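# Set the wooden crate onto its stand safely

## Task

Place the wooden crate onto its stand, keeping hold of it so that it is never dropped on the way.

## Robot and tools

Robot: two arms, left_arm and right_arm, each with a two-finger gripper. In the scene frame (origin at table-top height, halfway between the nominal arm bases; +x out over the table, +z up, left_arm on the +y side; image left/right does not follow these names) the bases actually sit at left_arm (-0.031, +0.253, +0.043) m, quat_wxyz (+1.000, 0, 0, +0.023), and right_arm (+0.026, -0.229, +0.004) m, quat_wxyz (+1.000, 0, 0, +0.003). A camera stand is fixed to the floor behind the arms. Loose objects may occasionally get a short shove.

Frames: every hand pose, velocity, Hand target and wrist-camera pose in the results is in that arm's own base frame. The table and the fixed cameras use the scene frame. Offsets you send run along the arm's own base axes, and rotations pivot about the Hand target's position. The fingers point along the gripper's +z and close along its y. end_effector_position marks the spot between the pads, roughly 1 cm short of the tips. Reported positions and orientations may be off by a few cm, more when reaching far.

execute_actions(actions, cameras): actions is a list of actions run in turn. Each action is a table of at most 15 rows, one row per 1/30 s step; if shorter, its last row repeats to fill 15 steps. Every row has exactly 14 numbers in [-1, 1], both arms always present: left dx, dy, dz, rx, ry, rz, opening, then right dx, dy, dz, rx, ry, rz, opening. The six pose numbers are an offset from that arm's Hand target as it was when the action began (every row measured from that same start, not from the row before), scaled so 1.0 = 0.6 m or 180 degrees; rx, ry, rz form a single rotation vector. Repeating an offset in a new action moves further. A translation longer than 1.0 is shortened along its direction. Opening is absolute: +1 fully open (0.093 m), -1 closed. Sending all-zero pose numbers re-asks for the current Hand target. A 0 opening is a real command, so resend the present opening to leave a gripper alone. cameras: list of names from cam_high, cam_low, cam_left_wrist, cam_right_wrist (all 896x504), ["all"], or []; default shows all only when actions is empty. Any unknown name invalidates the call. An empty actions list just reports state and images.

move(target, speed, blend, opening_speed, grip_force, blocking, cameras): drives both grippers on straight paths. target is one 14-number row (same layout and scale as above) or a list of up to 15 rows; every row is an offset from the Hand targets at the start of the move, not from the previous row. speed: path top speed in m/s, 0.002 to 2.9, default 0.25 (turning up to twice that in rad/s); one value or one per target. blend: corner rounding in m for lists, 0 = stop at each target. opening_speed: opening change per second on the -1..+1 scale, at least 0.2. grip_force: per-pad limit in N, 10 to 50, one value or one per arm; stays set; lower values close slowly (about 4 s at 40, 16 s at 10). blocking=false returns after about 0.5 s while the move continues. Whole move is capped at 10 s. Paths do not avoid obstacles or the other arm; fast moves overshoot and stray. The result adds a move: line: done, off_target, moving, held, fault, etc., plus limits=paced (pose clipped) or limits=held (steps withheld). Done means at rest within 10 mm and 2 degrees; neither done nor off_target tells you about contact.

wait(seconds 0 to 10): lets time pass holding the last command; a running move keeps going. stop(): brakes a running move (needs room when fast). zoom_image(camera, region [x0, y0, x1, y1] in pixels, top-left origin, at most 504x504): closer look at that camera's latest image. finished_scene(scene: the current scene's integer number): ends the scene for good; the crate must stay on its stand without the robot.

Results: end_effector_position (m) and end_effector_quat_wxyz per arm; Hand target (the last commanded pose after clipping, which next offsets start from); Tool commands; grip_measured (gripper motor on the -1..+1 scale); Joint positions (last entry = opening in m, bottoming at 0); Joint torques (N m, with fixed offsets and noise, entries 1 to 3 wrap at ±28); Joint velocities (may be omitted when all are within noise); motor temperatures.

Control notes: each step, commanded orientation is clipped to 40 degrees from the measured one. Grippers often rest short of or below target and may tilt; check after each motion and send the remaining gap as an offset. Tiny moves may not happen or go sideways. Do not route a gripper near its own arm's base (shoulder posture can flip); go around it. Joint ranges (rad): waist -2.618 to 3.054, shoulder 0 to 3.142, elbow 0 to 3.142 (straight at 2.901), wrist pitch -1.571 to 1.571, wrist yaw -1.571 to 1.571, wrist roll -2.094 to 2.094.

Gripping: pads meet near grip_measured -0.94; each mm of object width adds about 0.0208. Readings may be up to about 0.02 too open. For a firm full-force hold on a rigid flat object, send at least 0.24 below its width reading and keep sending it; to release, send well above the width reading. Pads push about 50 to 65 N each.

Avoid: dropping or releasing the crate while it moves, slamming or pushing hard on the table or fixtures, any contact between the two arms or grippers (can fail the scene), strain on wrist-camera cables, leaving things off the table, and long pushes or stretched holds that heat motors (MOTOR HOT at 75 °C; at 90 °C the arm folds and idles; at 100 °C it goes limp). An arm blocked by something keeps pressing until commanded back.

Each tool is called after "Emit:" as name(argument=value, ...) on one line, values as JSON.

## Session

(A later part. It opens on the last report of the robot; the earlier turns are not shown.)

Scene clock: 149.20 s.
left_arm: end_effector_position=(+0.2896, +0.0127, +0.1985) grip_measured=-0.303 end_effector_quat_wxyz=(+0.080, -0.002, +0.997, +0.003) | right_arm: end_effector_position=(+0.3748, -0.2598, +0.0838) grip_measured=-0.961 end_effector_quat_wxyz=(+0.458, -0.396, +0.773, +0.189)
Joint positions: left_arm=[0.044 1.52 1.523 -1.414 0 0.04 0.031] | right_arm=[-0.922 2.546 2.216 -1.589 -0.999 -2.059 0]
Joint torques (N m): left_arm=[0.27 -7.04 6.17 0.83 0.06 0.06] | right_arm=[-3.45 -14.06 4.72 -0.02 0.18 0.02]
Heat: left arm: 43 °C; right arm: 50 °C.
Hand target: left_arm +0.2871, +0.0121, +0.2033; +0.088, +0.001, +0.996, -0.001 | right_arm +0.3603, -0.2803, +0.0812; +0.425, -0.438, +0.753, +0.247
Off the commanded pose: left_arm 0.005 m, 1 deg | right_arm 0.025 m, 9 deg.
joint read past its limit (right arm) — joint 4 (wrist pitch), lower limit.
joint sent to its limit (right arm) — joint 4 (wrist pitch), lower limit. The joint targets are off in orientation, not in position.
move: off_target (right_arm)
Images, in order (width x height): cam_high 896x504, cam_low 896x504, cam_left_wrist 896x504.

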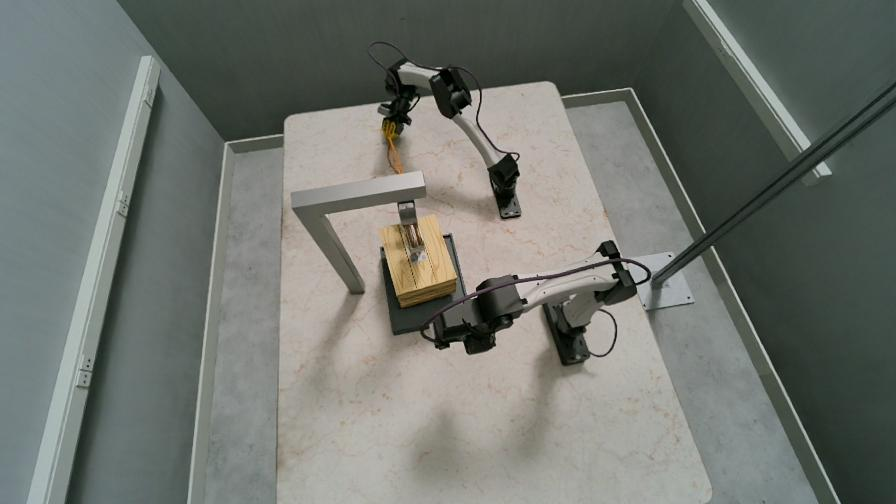

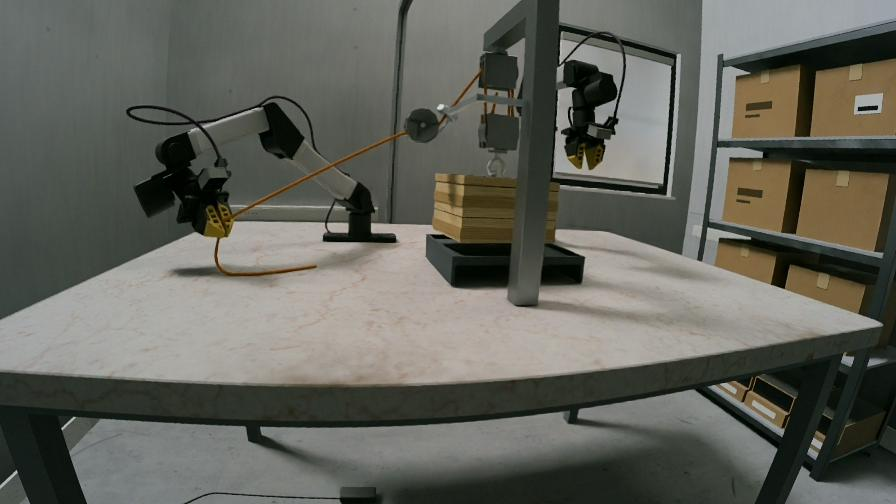

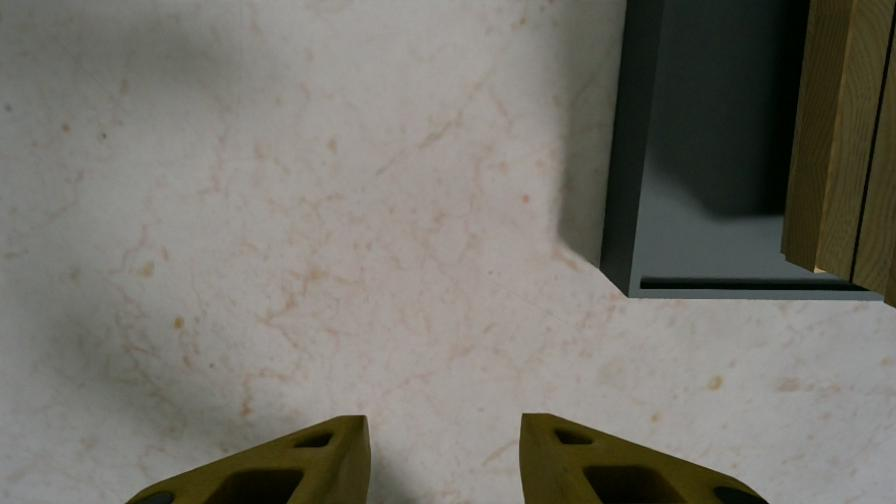

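Emit:
move(target=[0,0,0,0,0,0,-0.3,-0.04,0.22,0.09,0,0,0,-1], speed=0.04, cameras=["cam_high","cam_low","cam_left_wrist","cam_right_wrist"])

Emit:
zoom_image(camera="cam_low", region=[400, 120, 680, 300])

Emit:
zoom_image(camera="cam_high", region=[340, 200, 540, 400])

Scene clock: 154.53 s.
left_arm: end_effector_position=(+0.2896, +0.0127, +0.1985) grip_measured=-0.303 end_effector_quat_wxyz=(+0.080, -0.002, +0.997, +0.003) | right_arm: end_effector_position=(+0.3356, -0.1492, +0.1241) grip_measured=-0.961 end_effector_quat_wxyz=(+0.423, -0.423, +0.757, +0.262)
Joint positions: left_arm=[0.044 1.52 1.523 -1.414 0 0.04 0.031] | right_arm=[-0.806 2.175 1.714 -1.576 -0.969 -2.074 0]
Joint torques (N m): left_arm=[0.2 -6.95 6.08 0.83 0.08 0.07] | right_arm=[0.23 -13.5 4.1 -0.36 -0.47 0.05]
Motor temperatures (°C): left_arm=[28 41 43 38 26 28 27] | right_arm=[48 42 42 30 31 27 31]
Heat: left arm: 43 °C; right arm: 48 °C.
Hand target: left_arm +0.2871, +0.0121, +0.2033; +0.088, +0.001, +0.996, -0.001 | right_arm +0.3363, -0.1482, +0.1351; +0.425, -0.438, +0.753, +0.247
Off the commanded pose: left_arm 0.005 m, 1 deg | right_arm 0.011 m, 2 deg.
joint read past its limit (right arm) — joint 4 (wrist pitch), lower limit.
joint sent to its limit (right arm) — joint 4 (wrist pitch), lower limit. The joint targets still meet the commanded pose.
move: off_target (right_arm)

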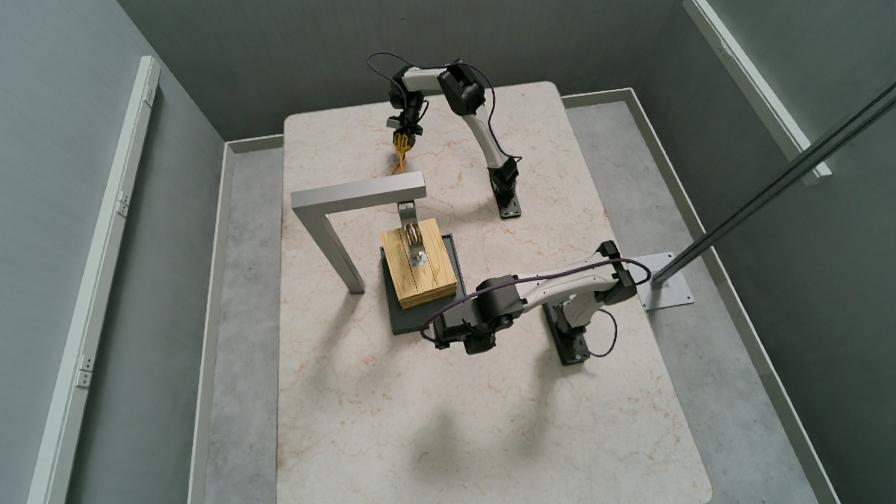

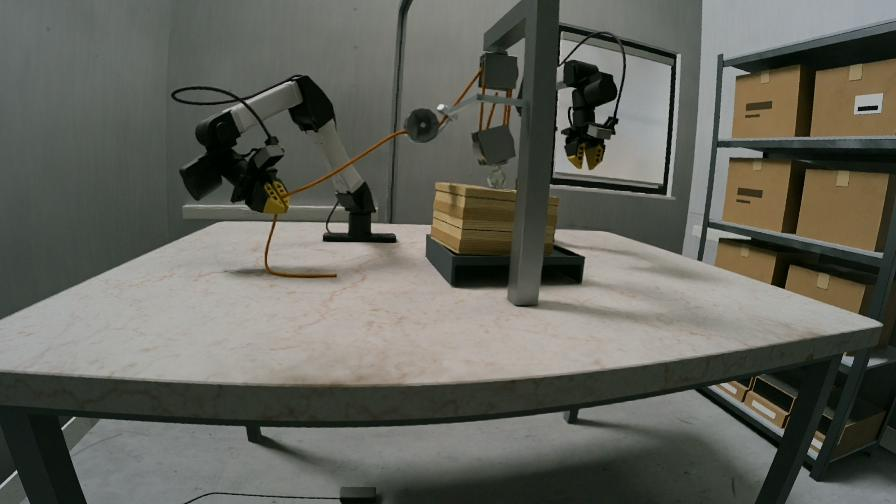

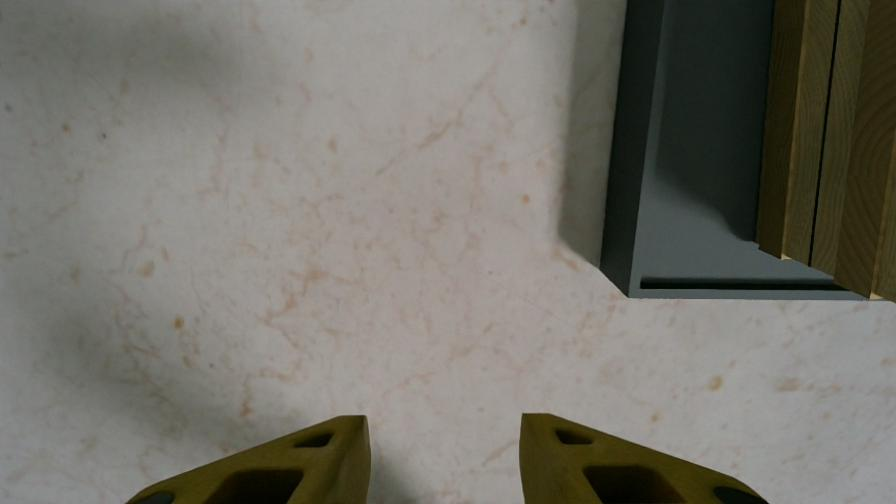

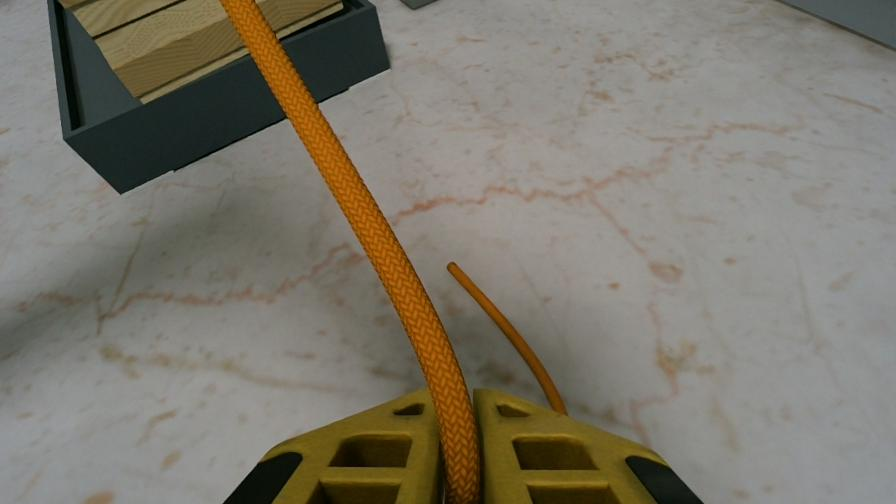

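Scaled by 1.800 from the camera's 896x504 image, which has a finer 1280x720 frame.

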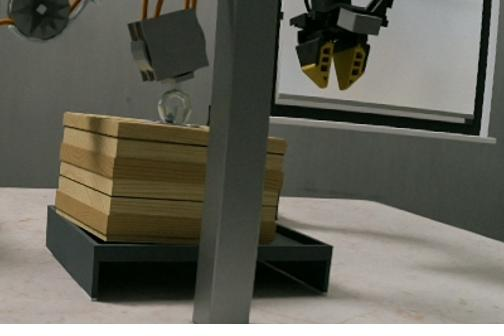

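Scaled by 2.520 from the camera's 896x504 image, which has a finer 1280x720 frame.

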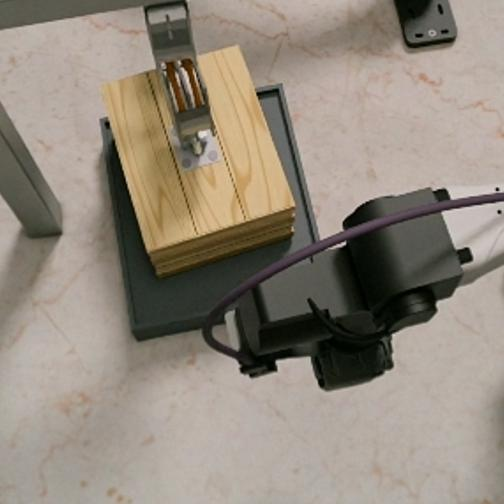

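Emit:
zoom_image(camera="cam_right_wrist", region=[40, 0, 440, 210])

Emit:
zoom_image(camera="cam_low", region=[415, 170, 600, 295])

Scaled by 1.260 from the camera's 896x504 image, which has a finer 1280x720 frame.

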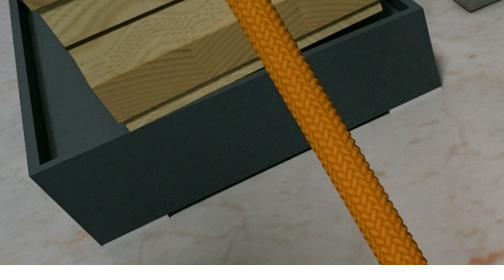

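Scaled by 2.724 from the camera's 896x504 image, which has a finer 1280x720 frame.

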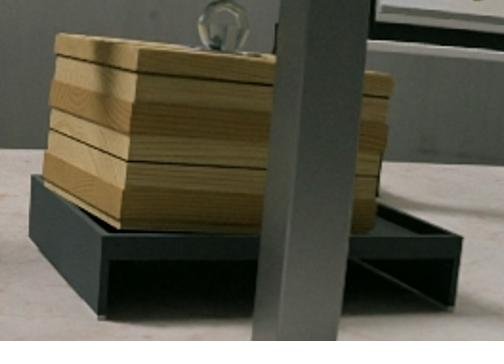

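Emit:
move(target=[0,0,0,0,0,0,-0.3,-0.04,0.13,0.1,0,0,0,-1], speed=0.06, cameras=["cam_high","cam_low","cam_left_wrist","cam_right_wrist"])

Emit:
zoom_image(camera="cam_low", region=[415, 50, 600, 295])

Emit:
zoom_image(camera="cam_right_wrist", region=[0, 0, 448, 300])

Scene clock: 162.30 s.
left_arm: end_effector_position=(+0.2896, +0.0127, +0.1985) grip_measured=-0.303 end_effector_quat_wxyz=(+0.080, -0.002, +0.997, +0.003) | right_arm: end_effector_position=(+0.3113, -0.0731, +0.1876) grip_measured=-0.961 end_effector_quat_wxyz=(+0.414, -0.432, +0.758, +0.260)
Joint positions: left_arm=[0.044 1.52 1.523 -1.414 0 0.04 0.031] | right_arm=[-0.687 1.824 1.493 -1.547 -0.99 -1.89 0]
Joint torques (N m): left_arm=[0.29 -6.94 6.15 0.83 0.07 0.08] | right_arm=[0.2 -10.15 4.3 -0.07 -0.73 0.04]
Heat: left arm: 43 °C; right arm: 46 °C.
Hand target: left_arm +0.2871, +0.0121, +0.2033; +0.088, +0.001, +0.996, -0.001 | right_arm +0.3123, -0.0702, +0.1952; +0.425, -0.438, +0.753, +0.247
Off the commanded pose: left_arm 0.005 m, 1 deg | right_arm 0.008 m, 2 deg.
move: done

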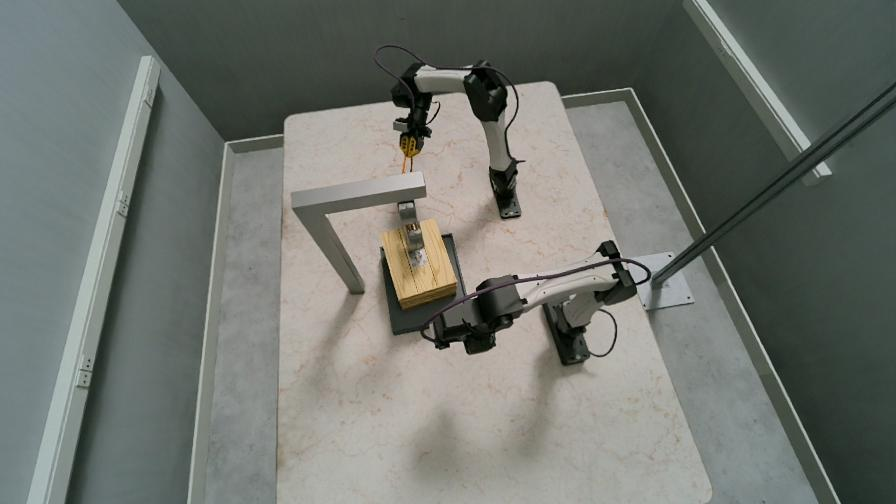

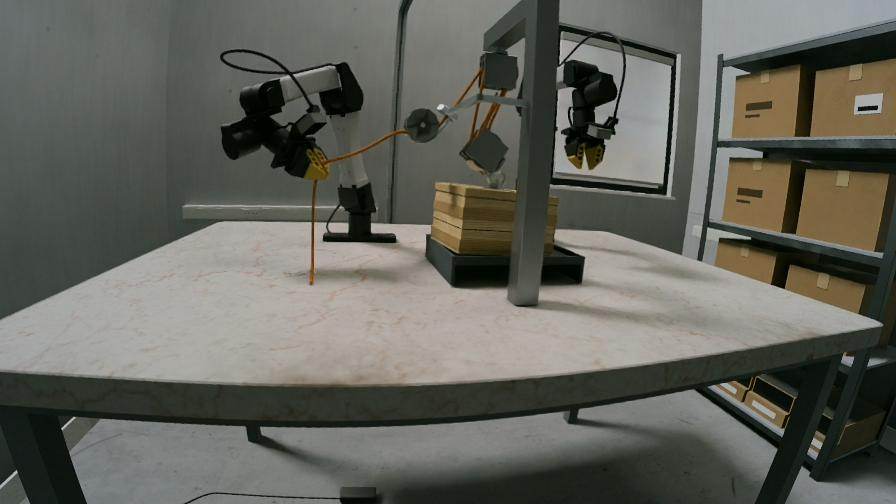

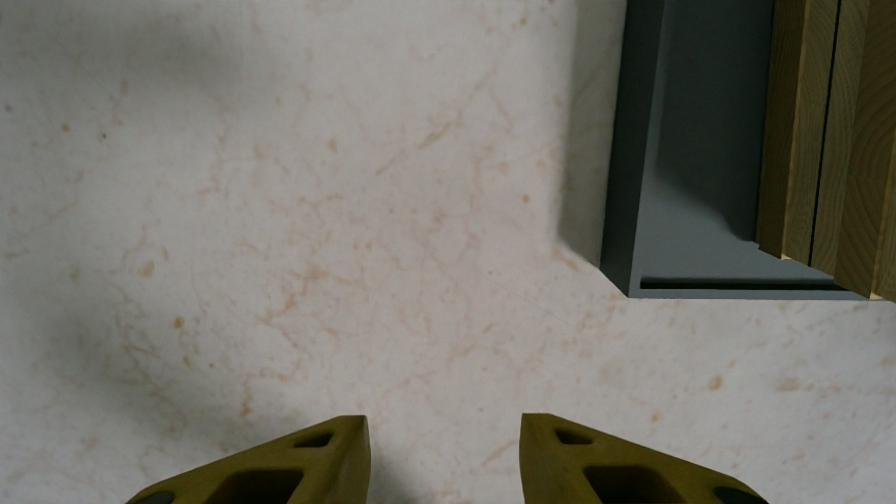

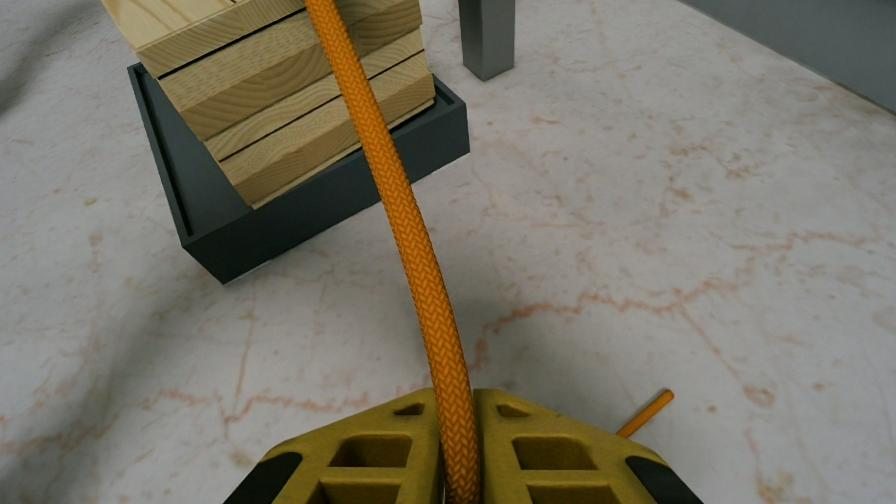

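Scaled by 2.057 from the camera's 896x504 image, which has a finer 1280x720 frame.

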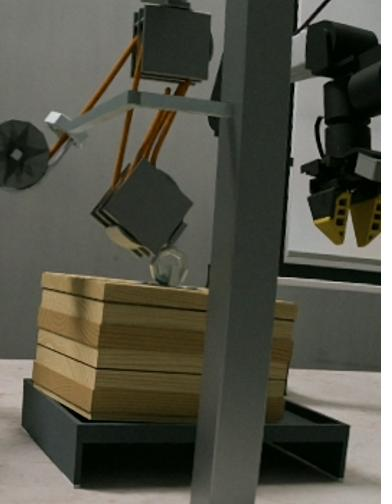

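Scaled by 1.125 from the camera's 896x504 image, which has a finer 1280x720 frame.

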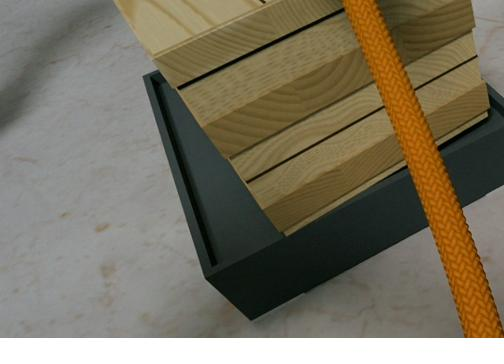

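Emit:
move(target=[[0,0,0,0,0,0,0,0.08,-0.35,-0.19,0,0,0,-1],[0.1,-0.173,-0.172,0,0,0,0,-0.003,-0.54,-0.223,0,0,-0.078,-1]], speed=[0.12,0.06], blend=[0.02,0], cameras=["cam_high","cam_low","cam_left_wrist","cam_right_wrist"])

Emit:
zoom_image(camera="cam_low", region=[400, 120, 680, 300])

Scene clock: 171.03 s.
left_arm: end_effector_position=(+0.3422, -0.0906, +0.1009) grip_measured=-0.003 end_effector_quat_wxyz=(+0.079, +0.003, +0.997, -0.004) | right_arm: end_effector_position=(+0.3681, -0.3212, +0.1112) grip_measured=-0.961 end_effector_quat_wxyz=(+0.511, -0.355, +0.774, +0.117)
Joint positions: left_arm=[-0.275 1.749 1.378 -1.046 -0.034 -0.266 0.045] | right_arm=[-1.028 2.6 2.398 -1.589 -1.091 -2.023 0]
Joint torques (N m): left_arm=[-0.64 -6.79 6.6 1.08 -0.19 -0.1] | right_arm=[-12.81 -6.19 8.08 0.23 0.71 0.43]
Heat: left arm: 43 °C; right arm: 46 °C.
Hand target: left_arm +0.3471, -0.0917, +0.1000; +0.088, +0.001, +0.996, -0.001 | right_arm +0.3105, -0.3943, +0.0613; +0.452, -0.343, +0.801, +0.193
Off the commanded pose: left_arm 0.005 m, 1 deg | right_arm 0.105 m, 12 deg.
joint read past its limit (right arm) — joint 4 (wrist pitch), lower limit.
joint sent to its limit (right arm) — joint 4 (wrist pitch), lower limit. The joint targets are off in position and orientation.
move: off_target (right_arm); blend cut to 0 m at target 1

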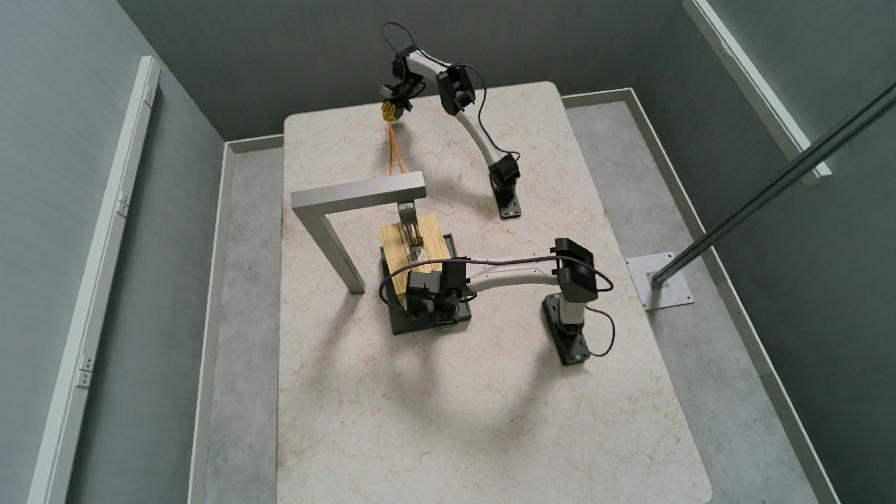

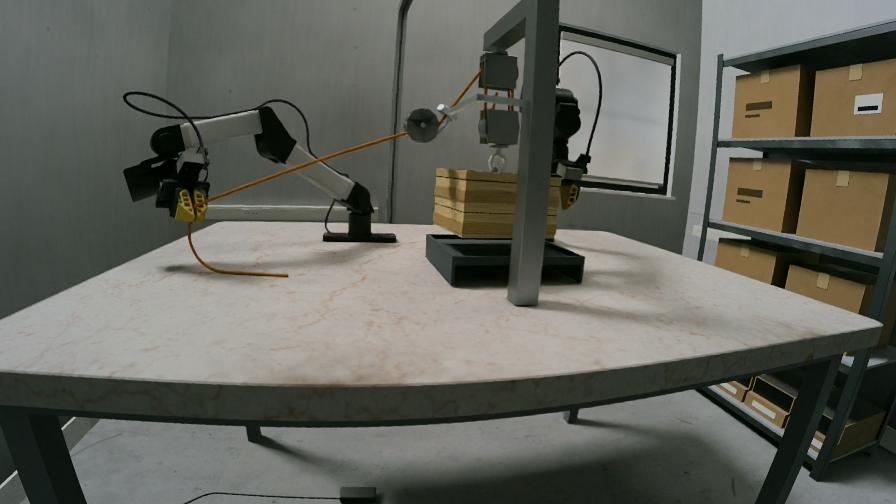

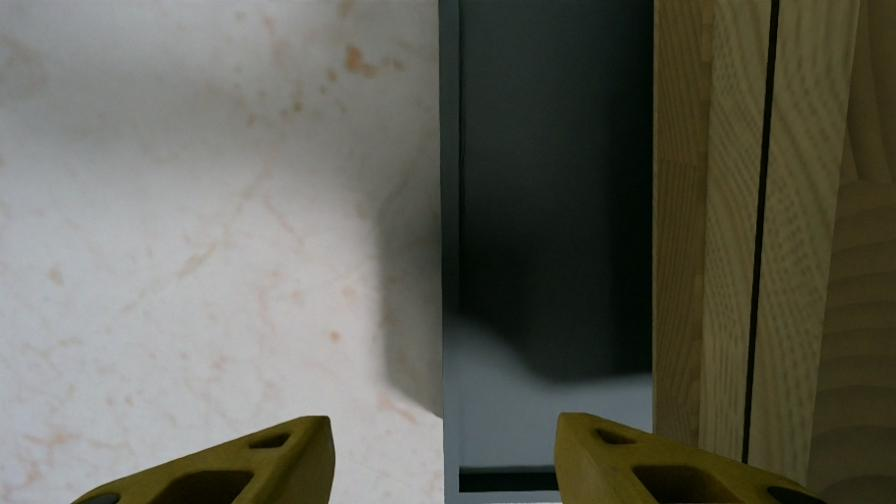

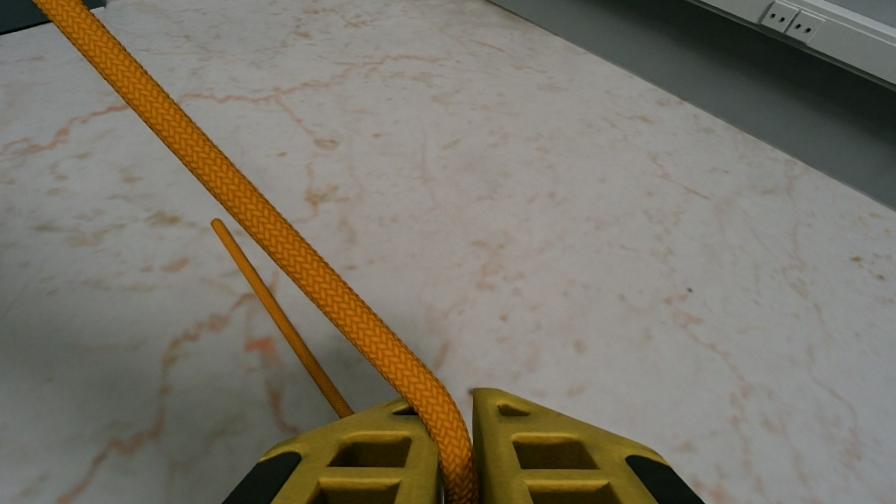

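Scaled by 1.800 from the camera's 896x504 image, which has a finer 1280x720 frame.

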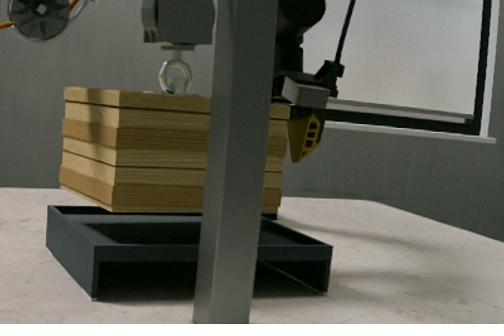

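Emit:
move(target=[[0,0,-0.132,0,0,0,0,0,0,0,0,0,0,-1],[0,0,-0.132,0,0,0,-1,0,0,0,0,0,0,-1],[0.0,-0.07,-0.128,0,0,0,-1,0,0,0,0,0,0,-1]], speed=[0.08,0.05,0.05], opening_speed=0.8, cameras=["cam_high","cam_low","cam_left_wrist"])

Emit:
zoom_image(camera="cam_low", region=[400, 120, 680, 300])

Scene clock: 179.40 s.
left_arm: end_effector_position=(+0.3388, -0.1123, +0.0216) grip_measured=-0.940 end_effector_quat_wxyz=(+0.078, -0.005, +0.997, +0.028) | right_arm: end_effector_position=(+0.3681, -0.3212, +0.1112) grip_measured=-0.961 end_effector_quat_wxyz=(+0.511, -0.355, +0.774, +0.117)
Joint positions: left_arm=[-0.371 1.867 1.198 -0.777 -0.109 -0.375 0] | right_arm=[-1.028 2.6 2.398 -1.589 -1.091 -2.022 0]
Joint torques (N m): left_arm=[-2.66 -6.39 8.42 1.04 0.34 -0.15] | right_arm=[-12.79 -6.19 8.06 0.23 0.71 0.42]
Heat: left arm: 43 °C; right arm: 48 °C.
Hand target: left_arm +0.3470, -0.1337, +0.0232; +0.087, +0.000, +0.996, -0.001 | right_arm +0.3104, -0.3943, +0.0613; +0.452, -0.343, +0.801, +0.193
Off the commanded pose: left_arm 0.023 m, 4 deg | right_arm 0.106 m, 11 deg.
joint read past its limit (right arm) — joint 4 (wrist pitch), lower limit.
joint sent to its limit (right arm) — joint 4 (wrist pitch), lower limit. The joint targets are off in position and orientation.
move: off_target (left_arm, right_arm)
Images, in order (width x height): cam_high 896x504, cam_low 896x504, cam_left_wrist 896x504.

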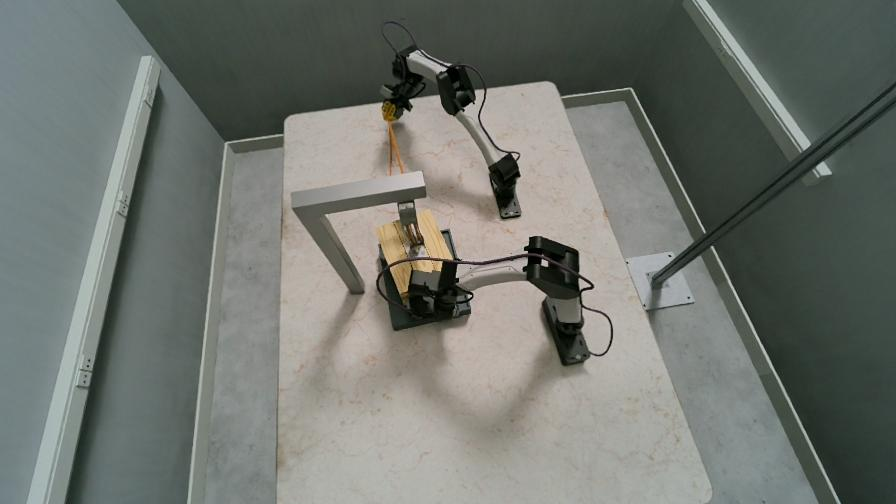

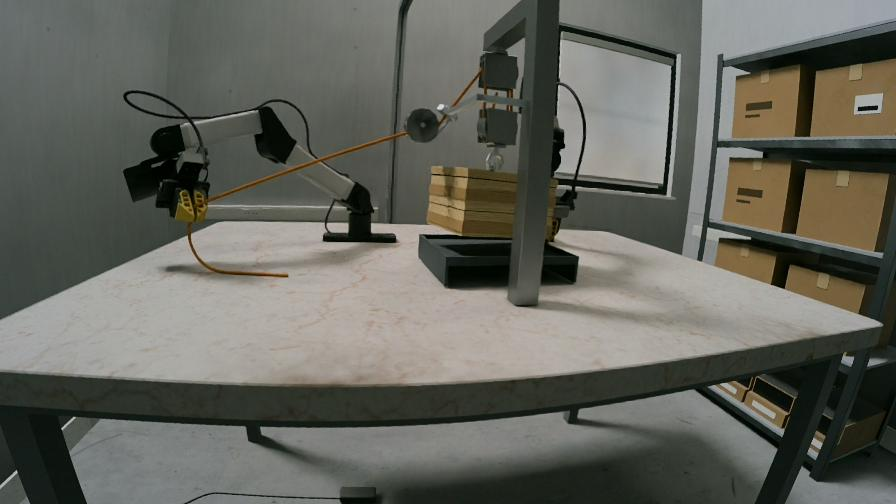

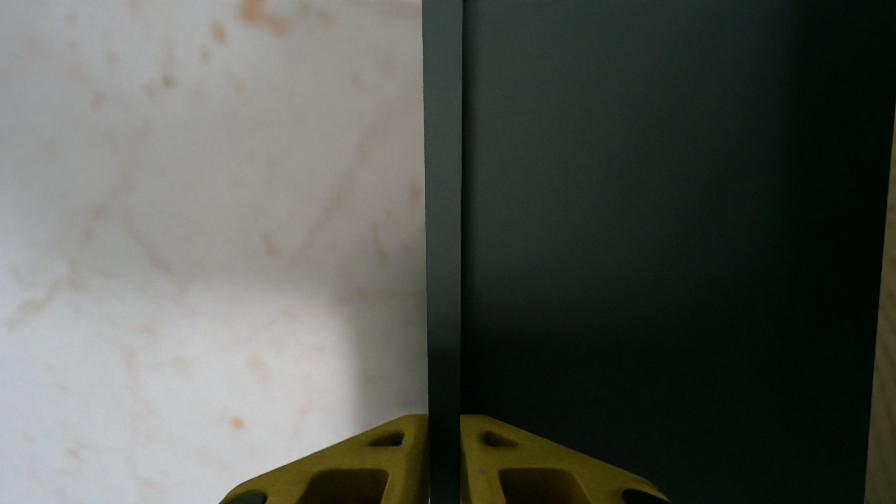

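Scaled by 1.800 from the camera's 896x504 image, which has a finer 1280x720 frame.

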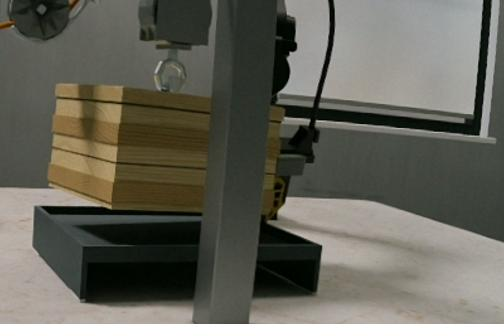

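Emit:
move(target=[[0,0.036,0,0,0,0,-1,0,0,0,0,0,0,-1],[0,0.036,0,0,0,0,0.1,0,0,0,0,0,0,-1],[0,0.065,0.005,0,0,0,0.1,0,0,0,0,0,0,-1],[0,0.08,0.2,0,0,0,0.1,0,0,0,0,0,0,-1],[0,0.22,0.25,0,0,0,0.1,0,0,0,0,0,0,-1]], speed=[0.05,0.05,0.03,0.1,0.2], opening_speed=0.8, cameras=["cam_high","cam_low","cam_left_wrist"])

Emit:
zoom_image(camera="cam_low", region=[400, 120, 680, 300])

Emit:
zoom_image(camera="cam_high", region=[340, 200, 540, 400])

Scene clock: 189.37 s.
left_arm: end_effector_position=(+0.3420, -0.0002, +0.1552) grip_measured=+0.097 end_effector_quat_wxyz=(+0.060, -0.004, +0.998, +0.004) | right_arm: end_effector_position=(+0.3681, -0.3212, +0.1112) grip_measured=-0.961 end_effector_quat_wxyz=(+0.511, -0.355, +0.774, +0.117)
Joint positions: left_arm=[-0.005 1.73 1.576 -1.298 -0.009 -0.012 0.05] | right_arm=[-1.028 2.6 2.398 -1.589 -1.091 -2.021 0]
Joint torques (N m): left_arm=[-0.06 -9.58 9.13 0.77 0.07 0.11] | right_arm=[-12.79 -6.19 8.06 0.23 0.71 0.42]
Heat: left arm: 44 °C; right arm: 50 °C.
Hand target: left_arm +0.3470, -0.0017, +0.1732; +0.088, +0.001, +0.996, -0.001 | right_arm +0.3104, -0.3943, +0.0613; +0.452, -0.343, +0.801, +0.193
Off the commanded pose: left_arm 0.019 m, 3 deg | right_arm 0.106 m, 11 deg.
joint read past its limit (right arm) — joint 4 (wrist pitch), lower limit.
joint sent to its limit (right arm) — joint 4 (wrist pitch), lower limit. The joint targets are off in position and orientation.
move: off_target (left_arm, right_arm)
Images, in order (width x height): cam_high 896x504, cam_low 896x504, cam_left_wrist 896x504.

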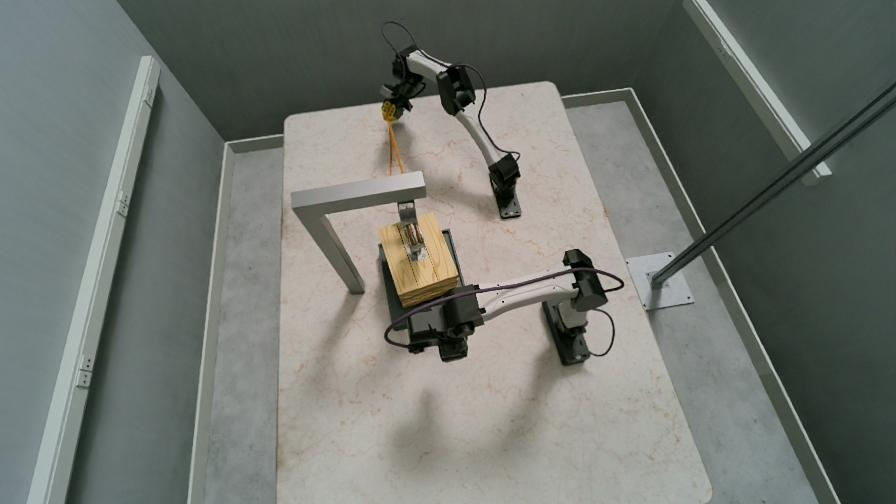

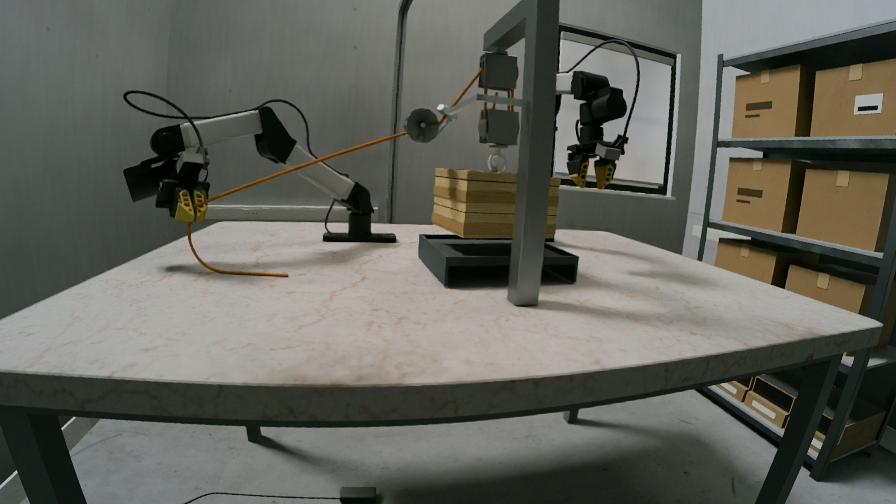

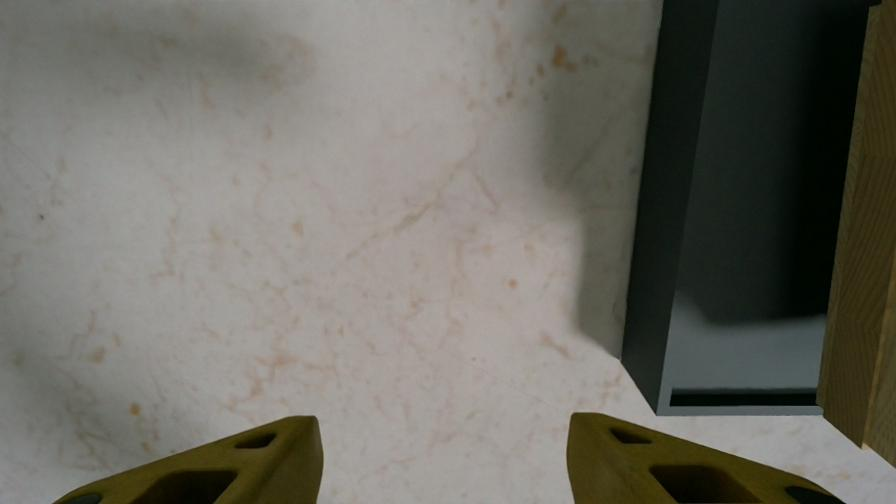

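Scaled by 1.800 from the camera's 896x504 image, which has a finer 1280x720 frame.

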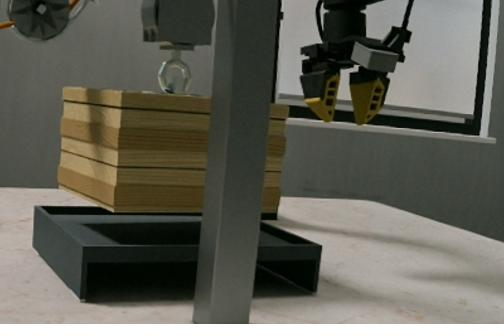

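Scaled by 2.520 from the camera's 896x504 image, which has a finer 1280x720 frame.

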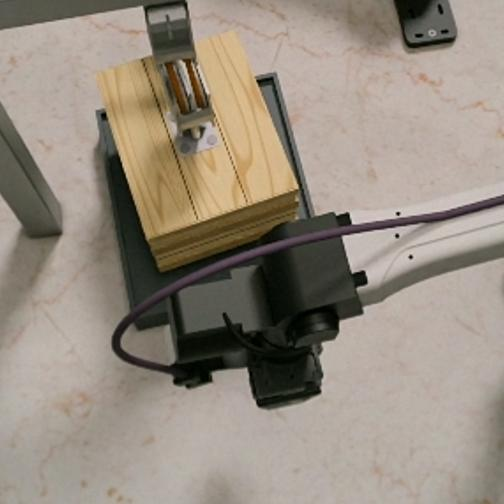

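Emit:
move(target=[[0,0,0,0,0,0,0.1,0.083,0.19,0.033,0,0,0.078,-1],[0,0,0,0,0,0,0.1,0.043,0.41,0.123,0,0,0.078,-1]], speed=0.05, blend=[0.02,0], cameras=["cam_high","cam_low","cam_left_wrist","cam_right_wrist"])

Emit:
zoom_image(camera="cam_low", region=[400, 120, 680, 300])

Emit:
zoom_image(camera="cam_right_wrist", region=[0, 0, 448, 250])

Scene clock: 199.40 s.
left_arm: end_effector_position=(+0.3419, -0.0002, +0.1552) grip_measured=+0.097 end_effector_quat_wxyz=(+0.059, -0.004, +0.998, +0.004) | right_arm: end_effector_position=(+0.3373, -0.1450, +0.1253) grip_measured=-0.961 end_effector_quat_wxyz=(+0.423, -0.425, +0.755, +0.266)
Joint positions: left_arm=[-0.005 1.73 1.576 -1.298 -0.008 -0.012 0.05] | right_arm=[-0.796 2.175 1.714 -1.581 -0.975 -2.074 0]
Joint torques (N m): left_arm=[-0.12 -9.58 9.17 0.74 0.05 0.08] | right_arm=[-0.62 -13.52 4.1 -0.32 -0.41 0.05]
Heat: left arm: 44 °C; right arm: 48 °C.
Hand target: left_arm +0.3470, -0.0017, +0.1732; +0.088, +0.000, +0.996, -0.001 | right_arm +0.3363, -0.1483, +0.1351; +0.425, -0.438, +0.753, +0.247
Off the commanded pose: left_arm 0.019 m, 3 deg | right_arm 0.010 m, 3 deg.
joint read past its limit (right arm) — joint 4 (wrist pitch), lower limit.
joint sent to its limit (right arm) — joint 4 (wrist pitch), lower limit. The joint targets still meet the commanded pose.
move: off_target (left_arm, right_arm)

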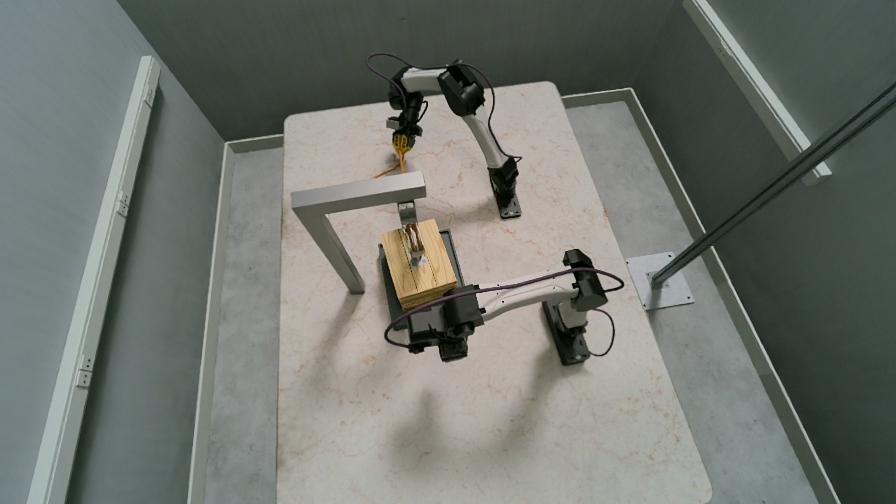

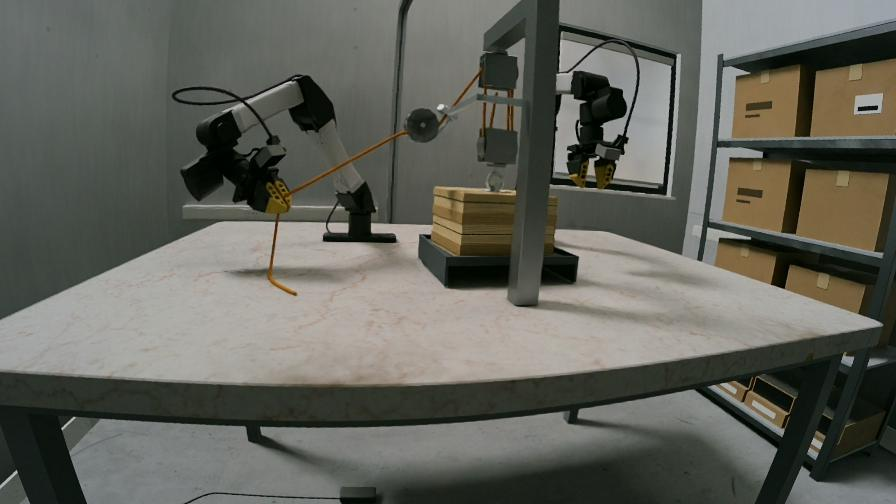

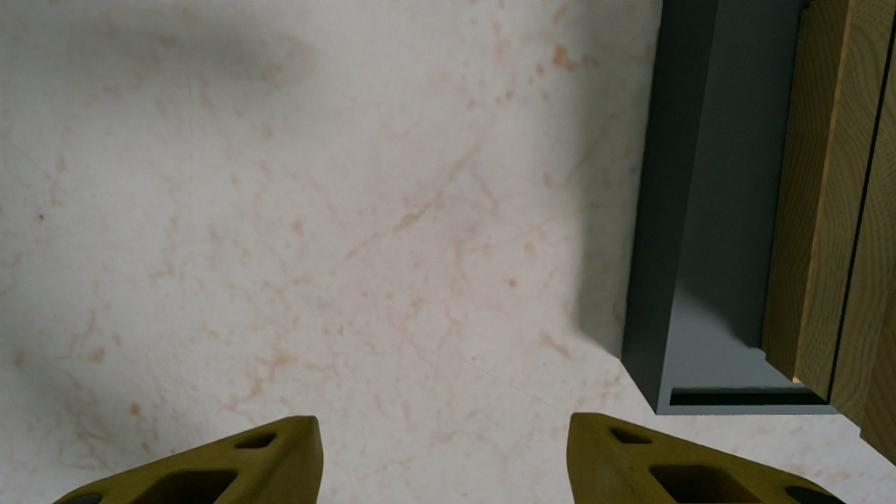

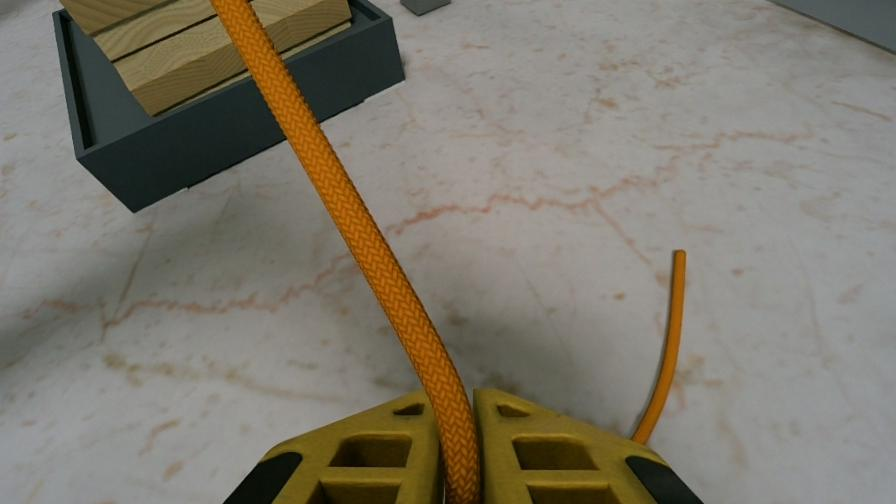

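Scaled by 1.800 from the camera's 896x504 image, which has a finer 1280x720 frame.

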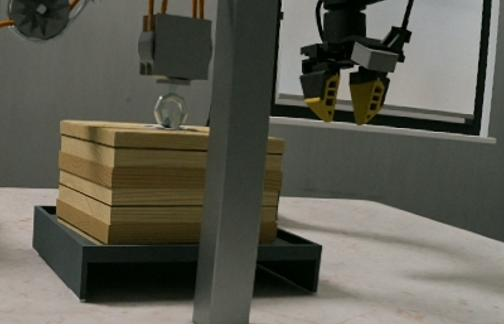

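Scaled by 1.125 from the camera's 896x504 image, which has a finer 1280x720 frame.

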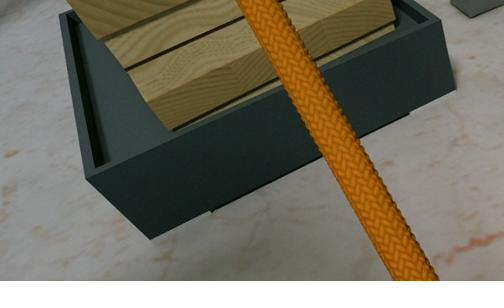

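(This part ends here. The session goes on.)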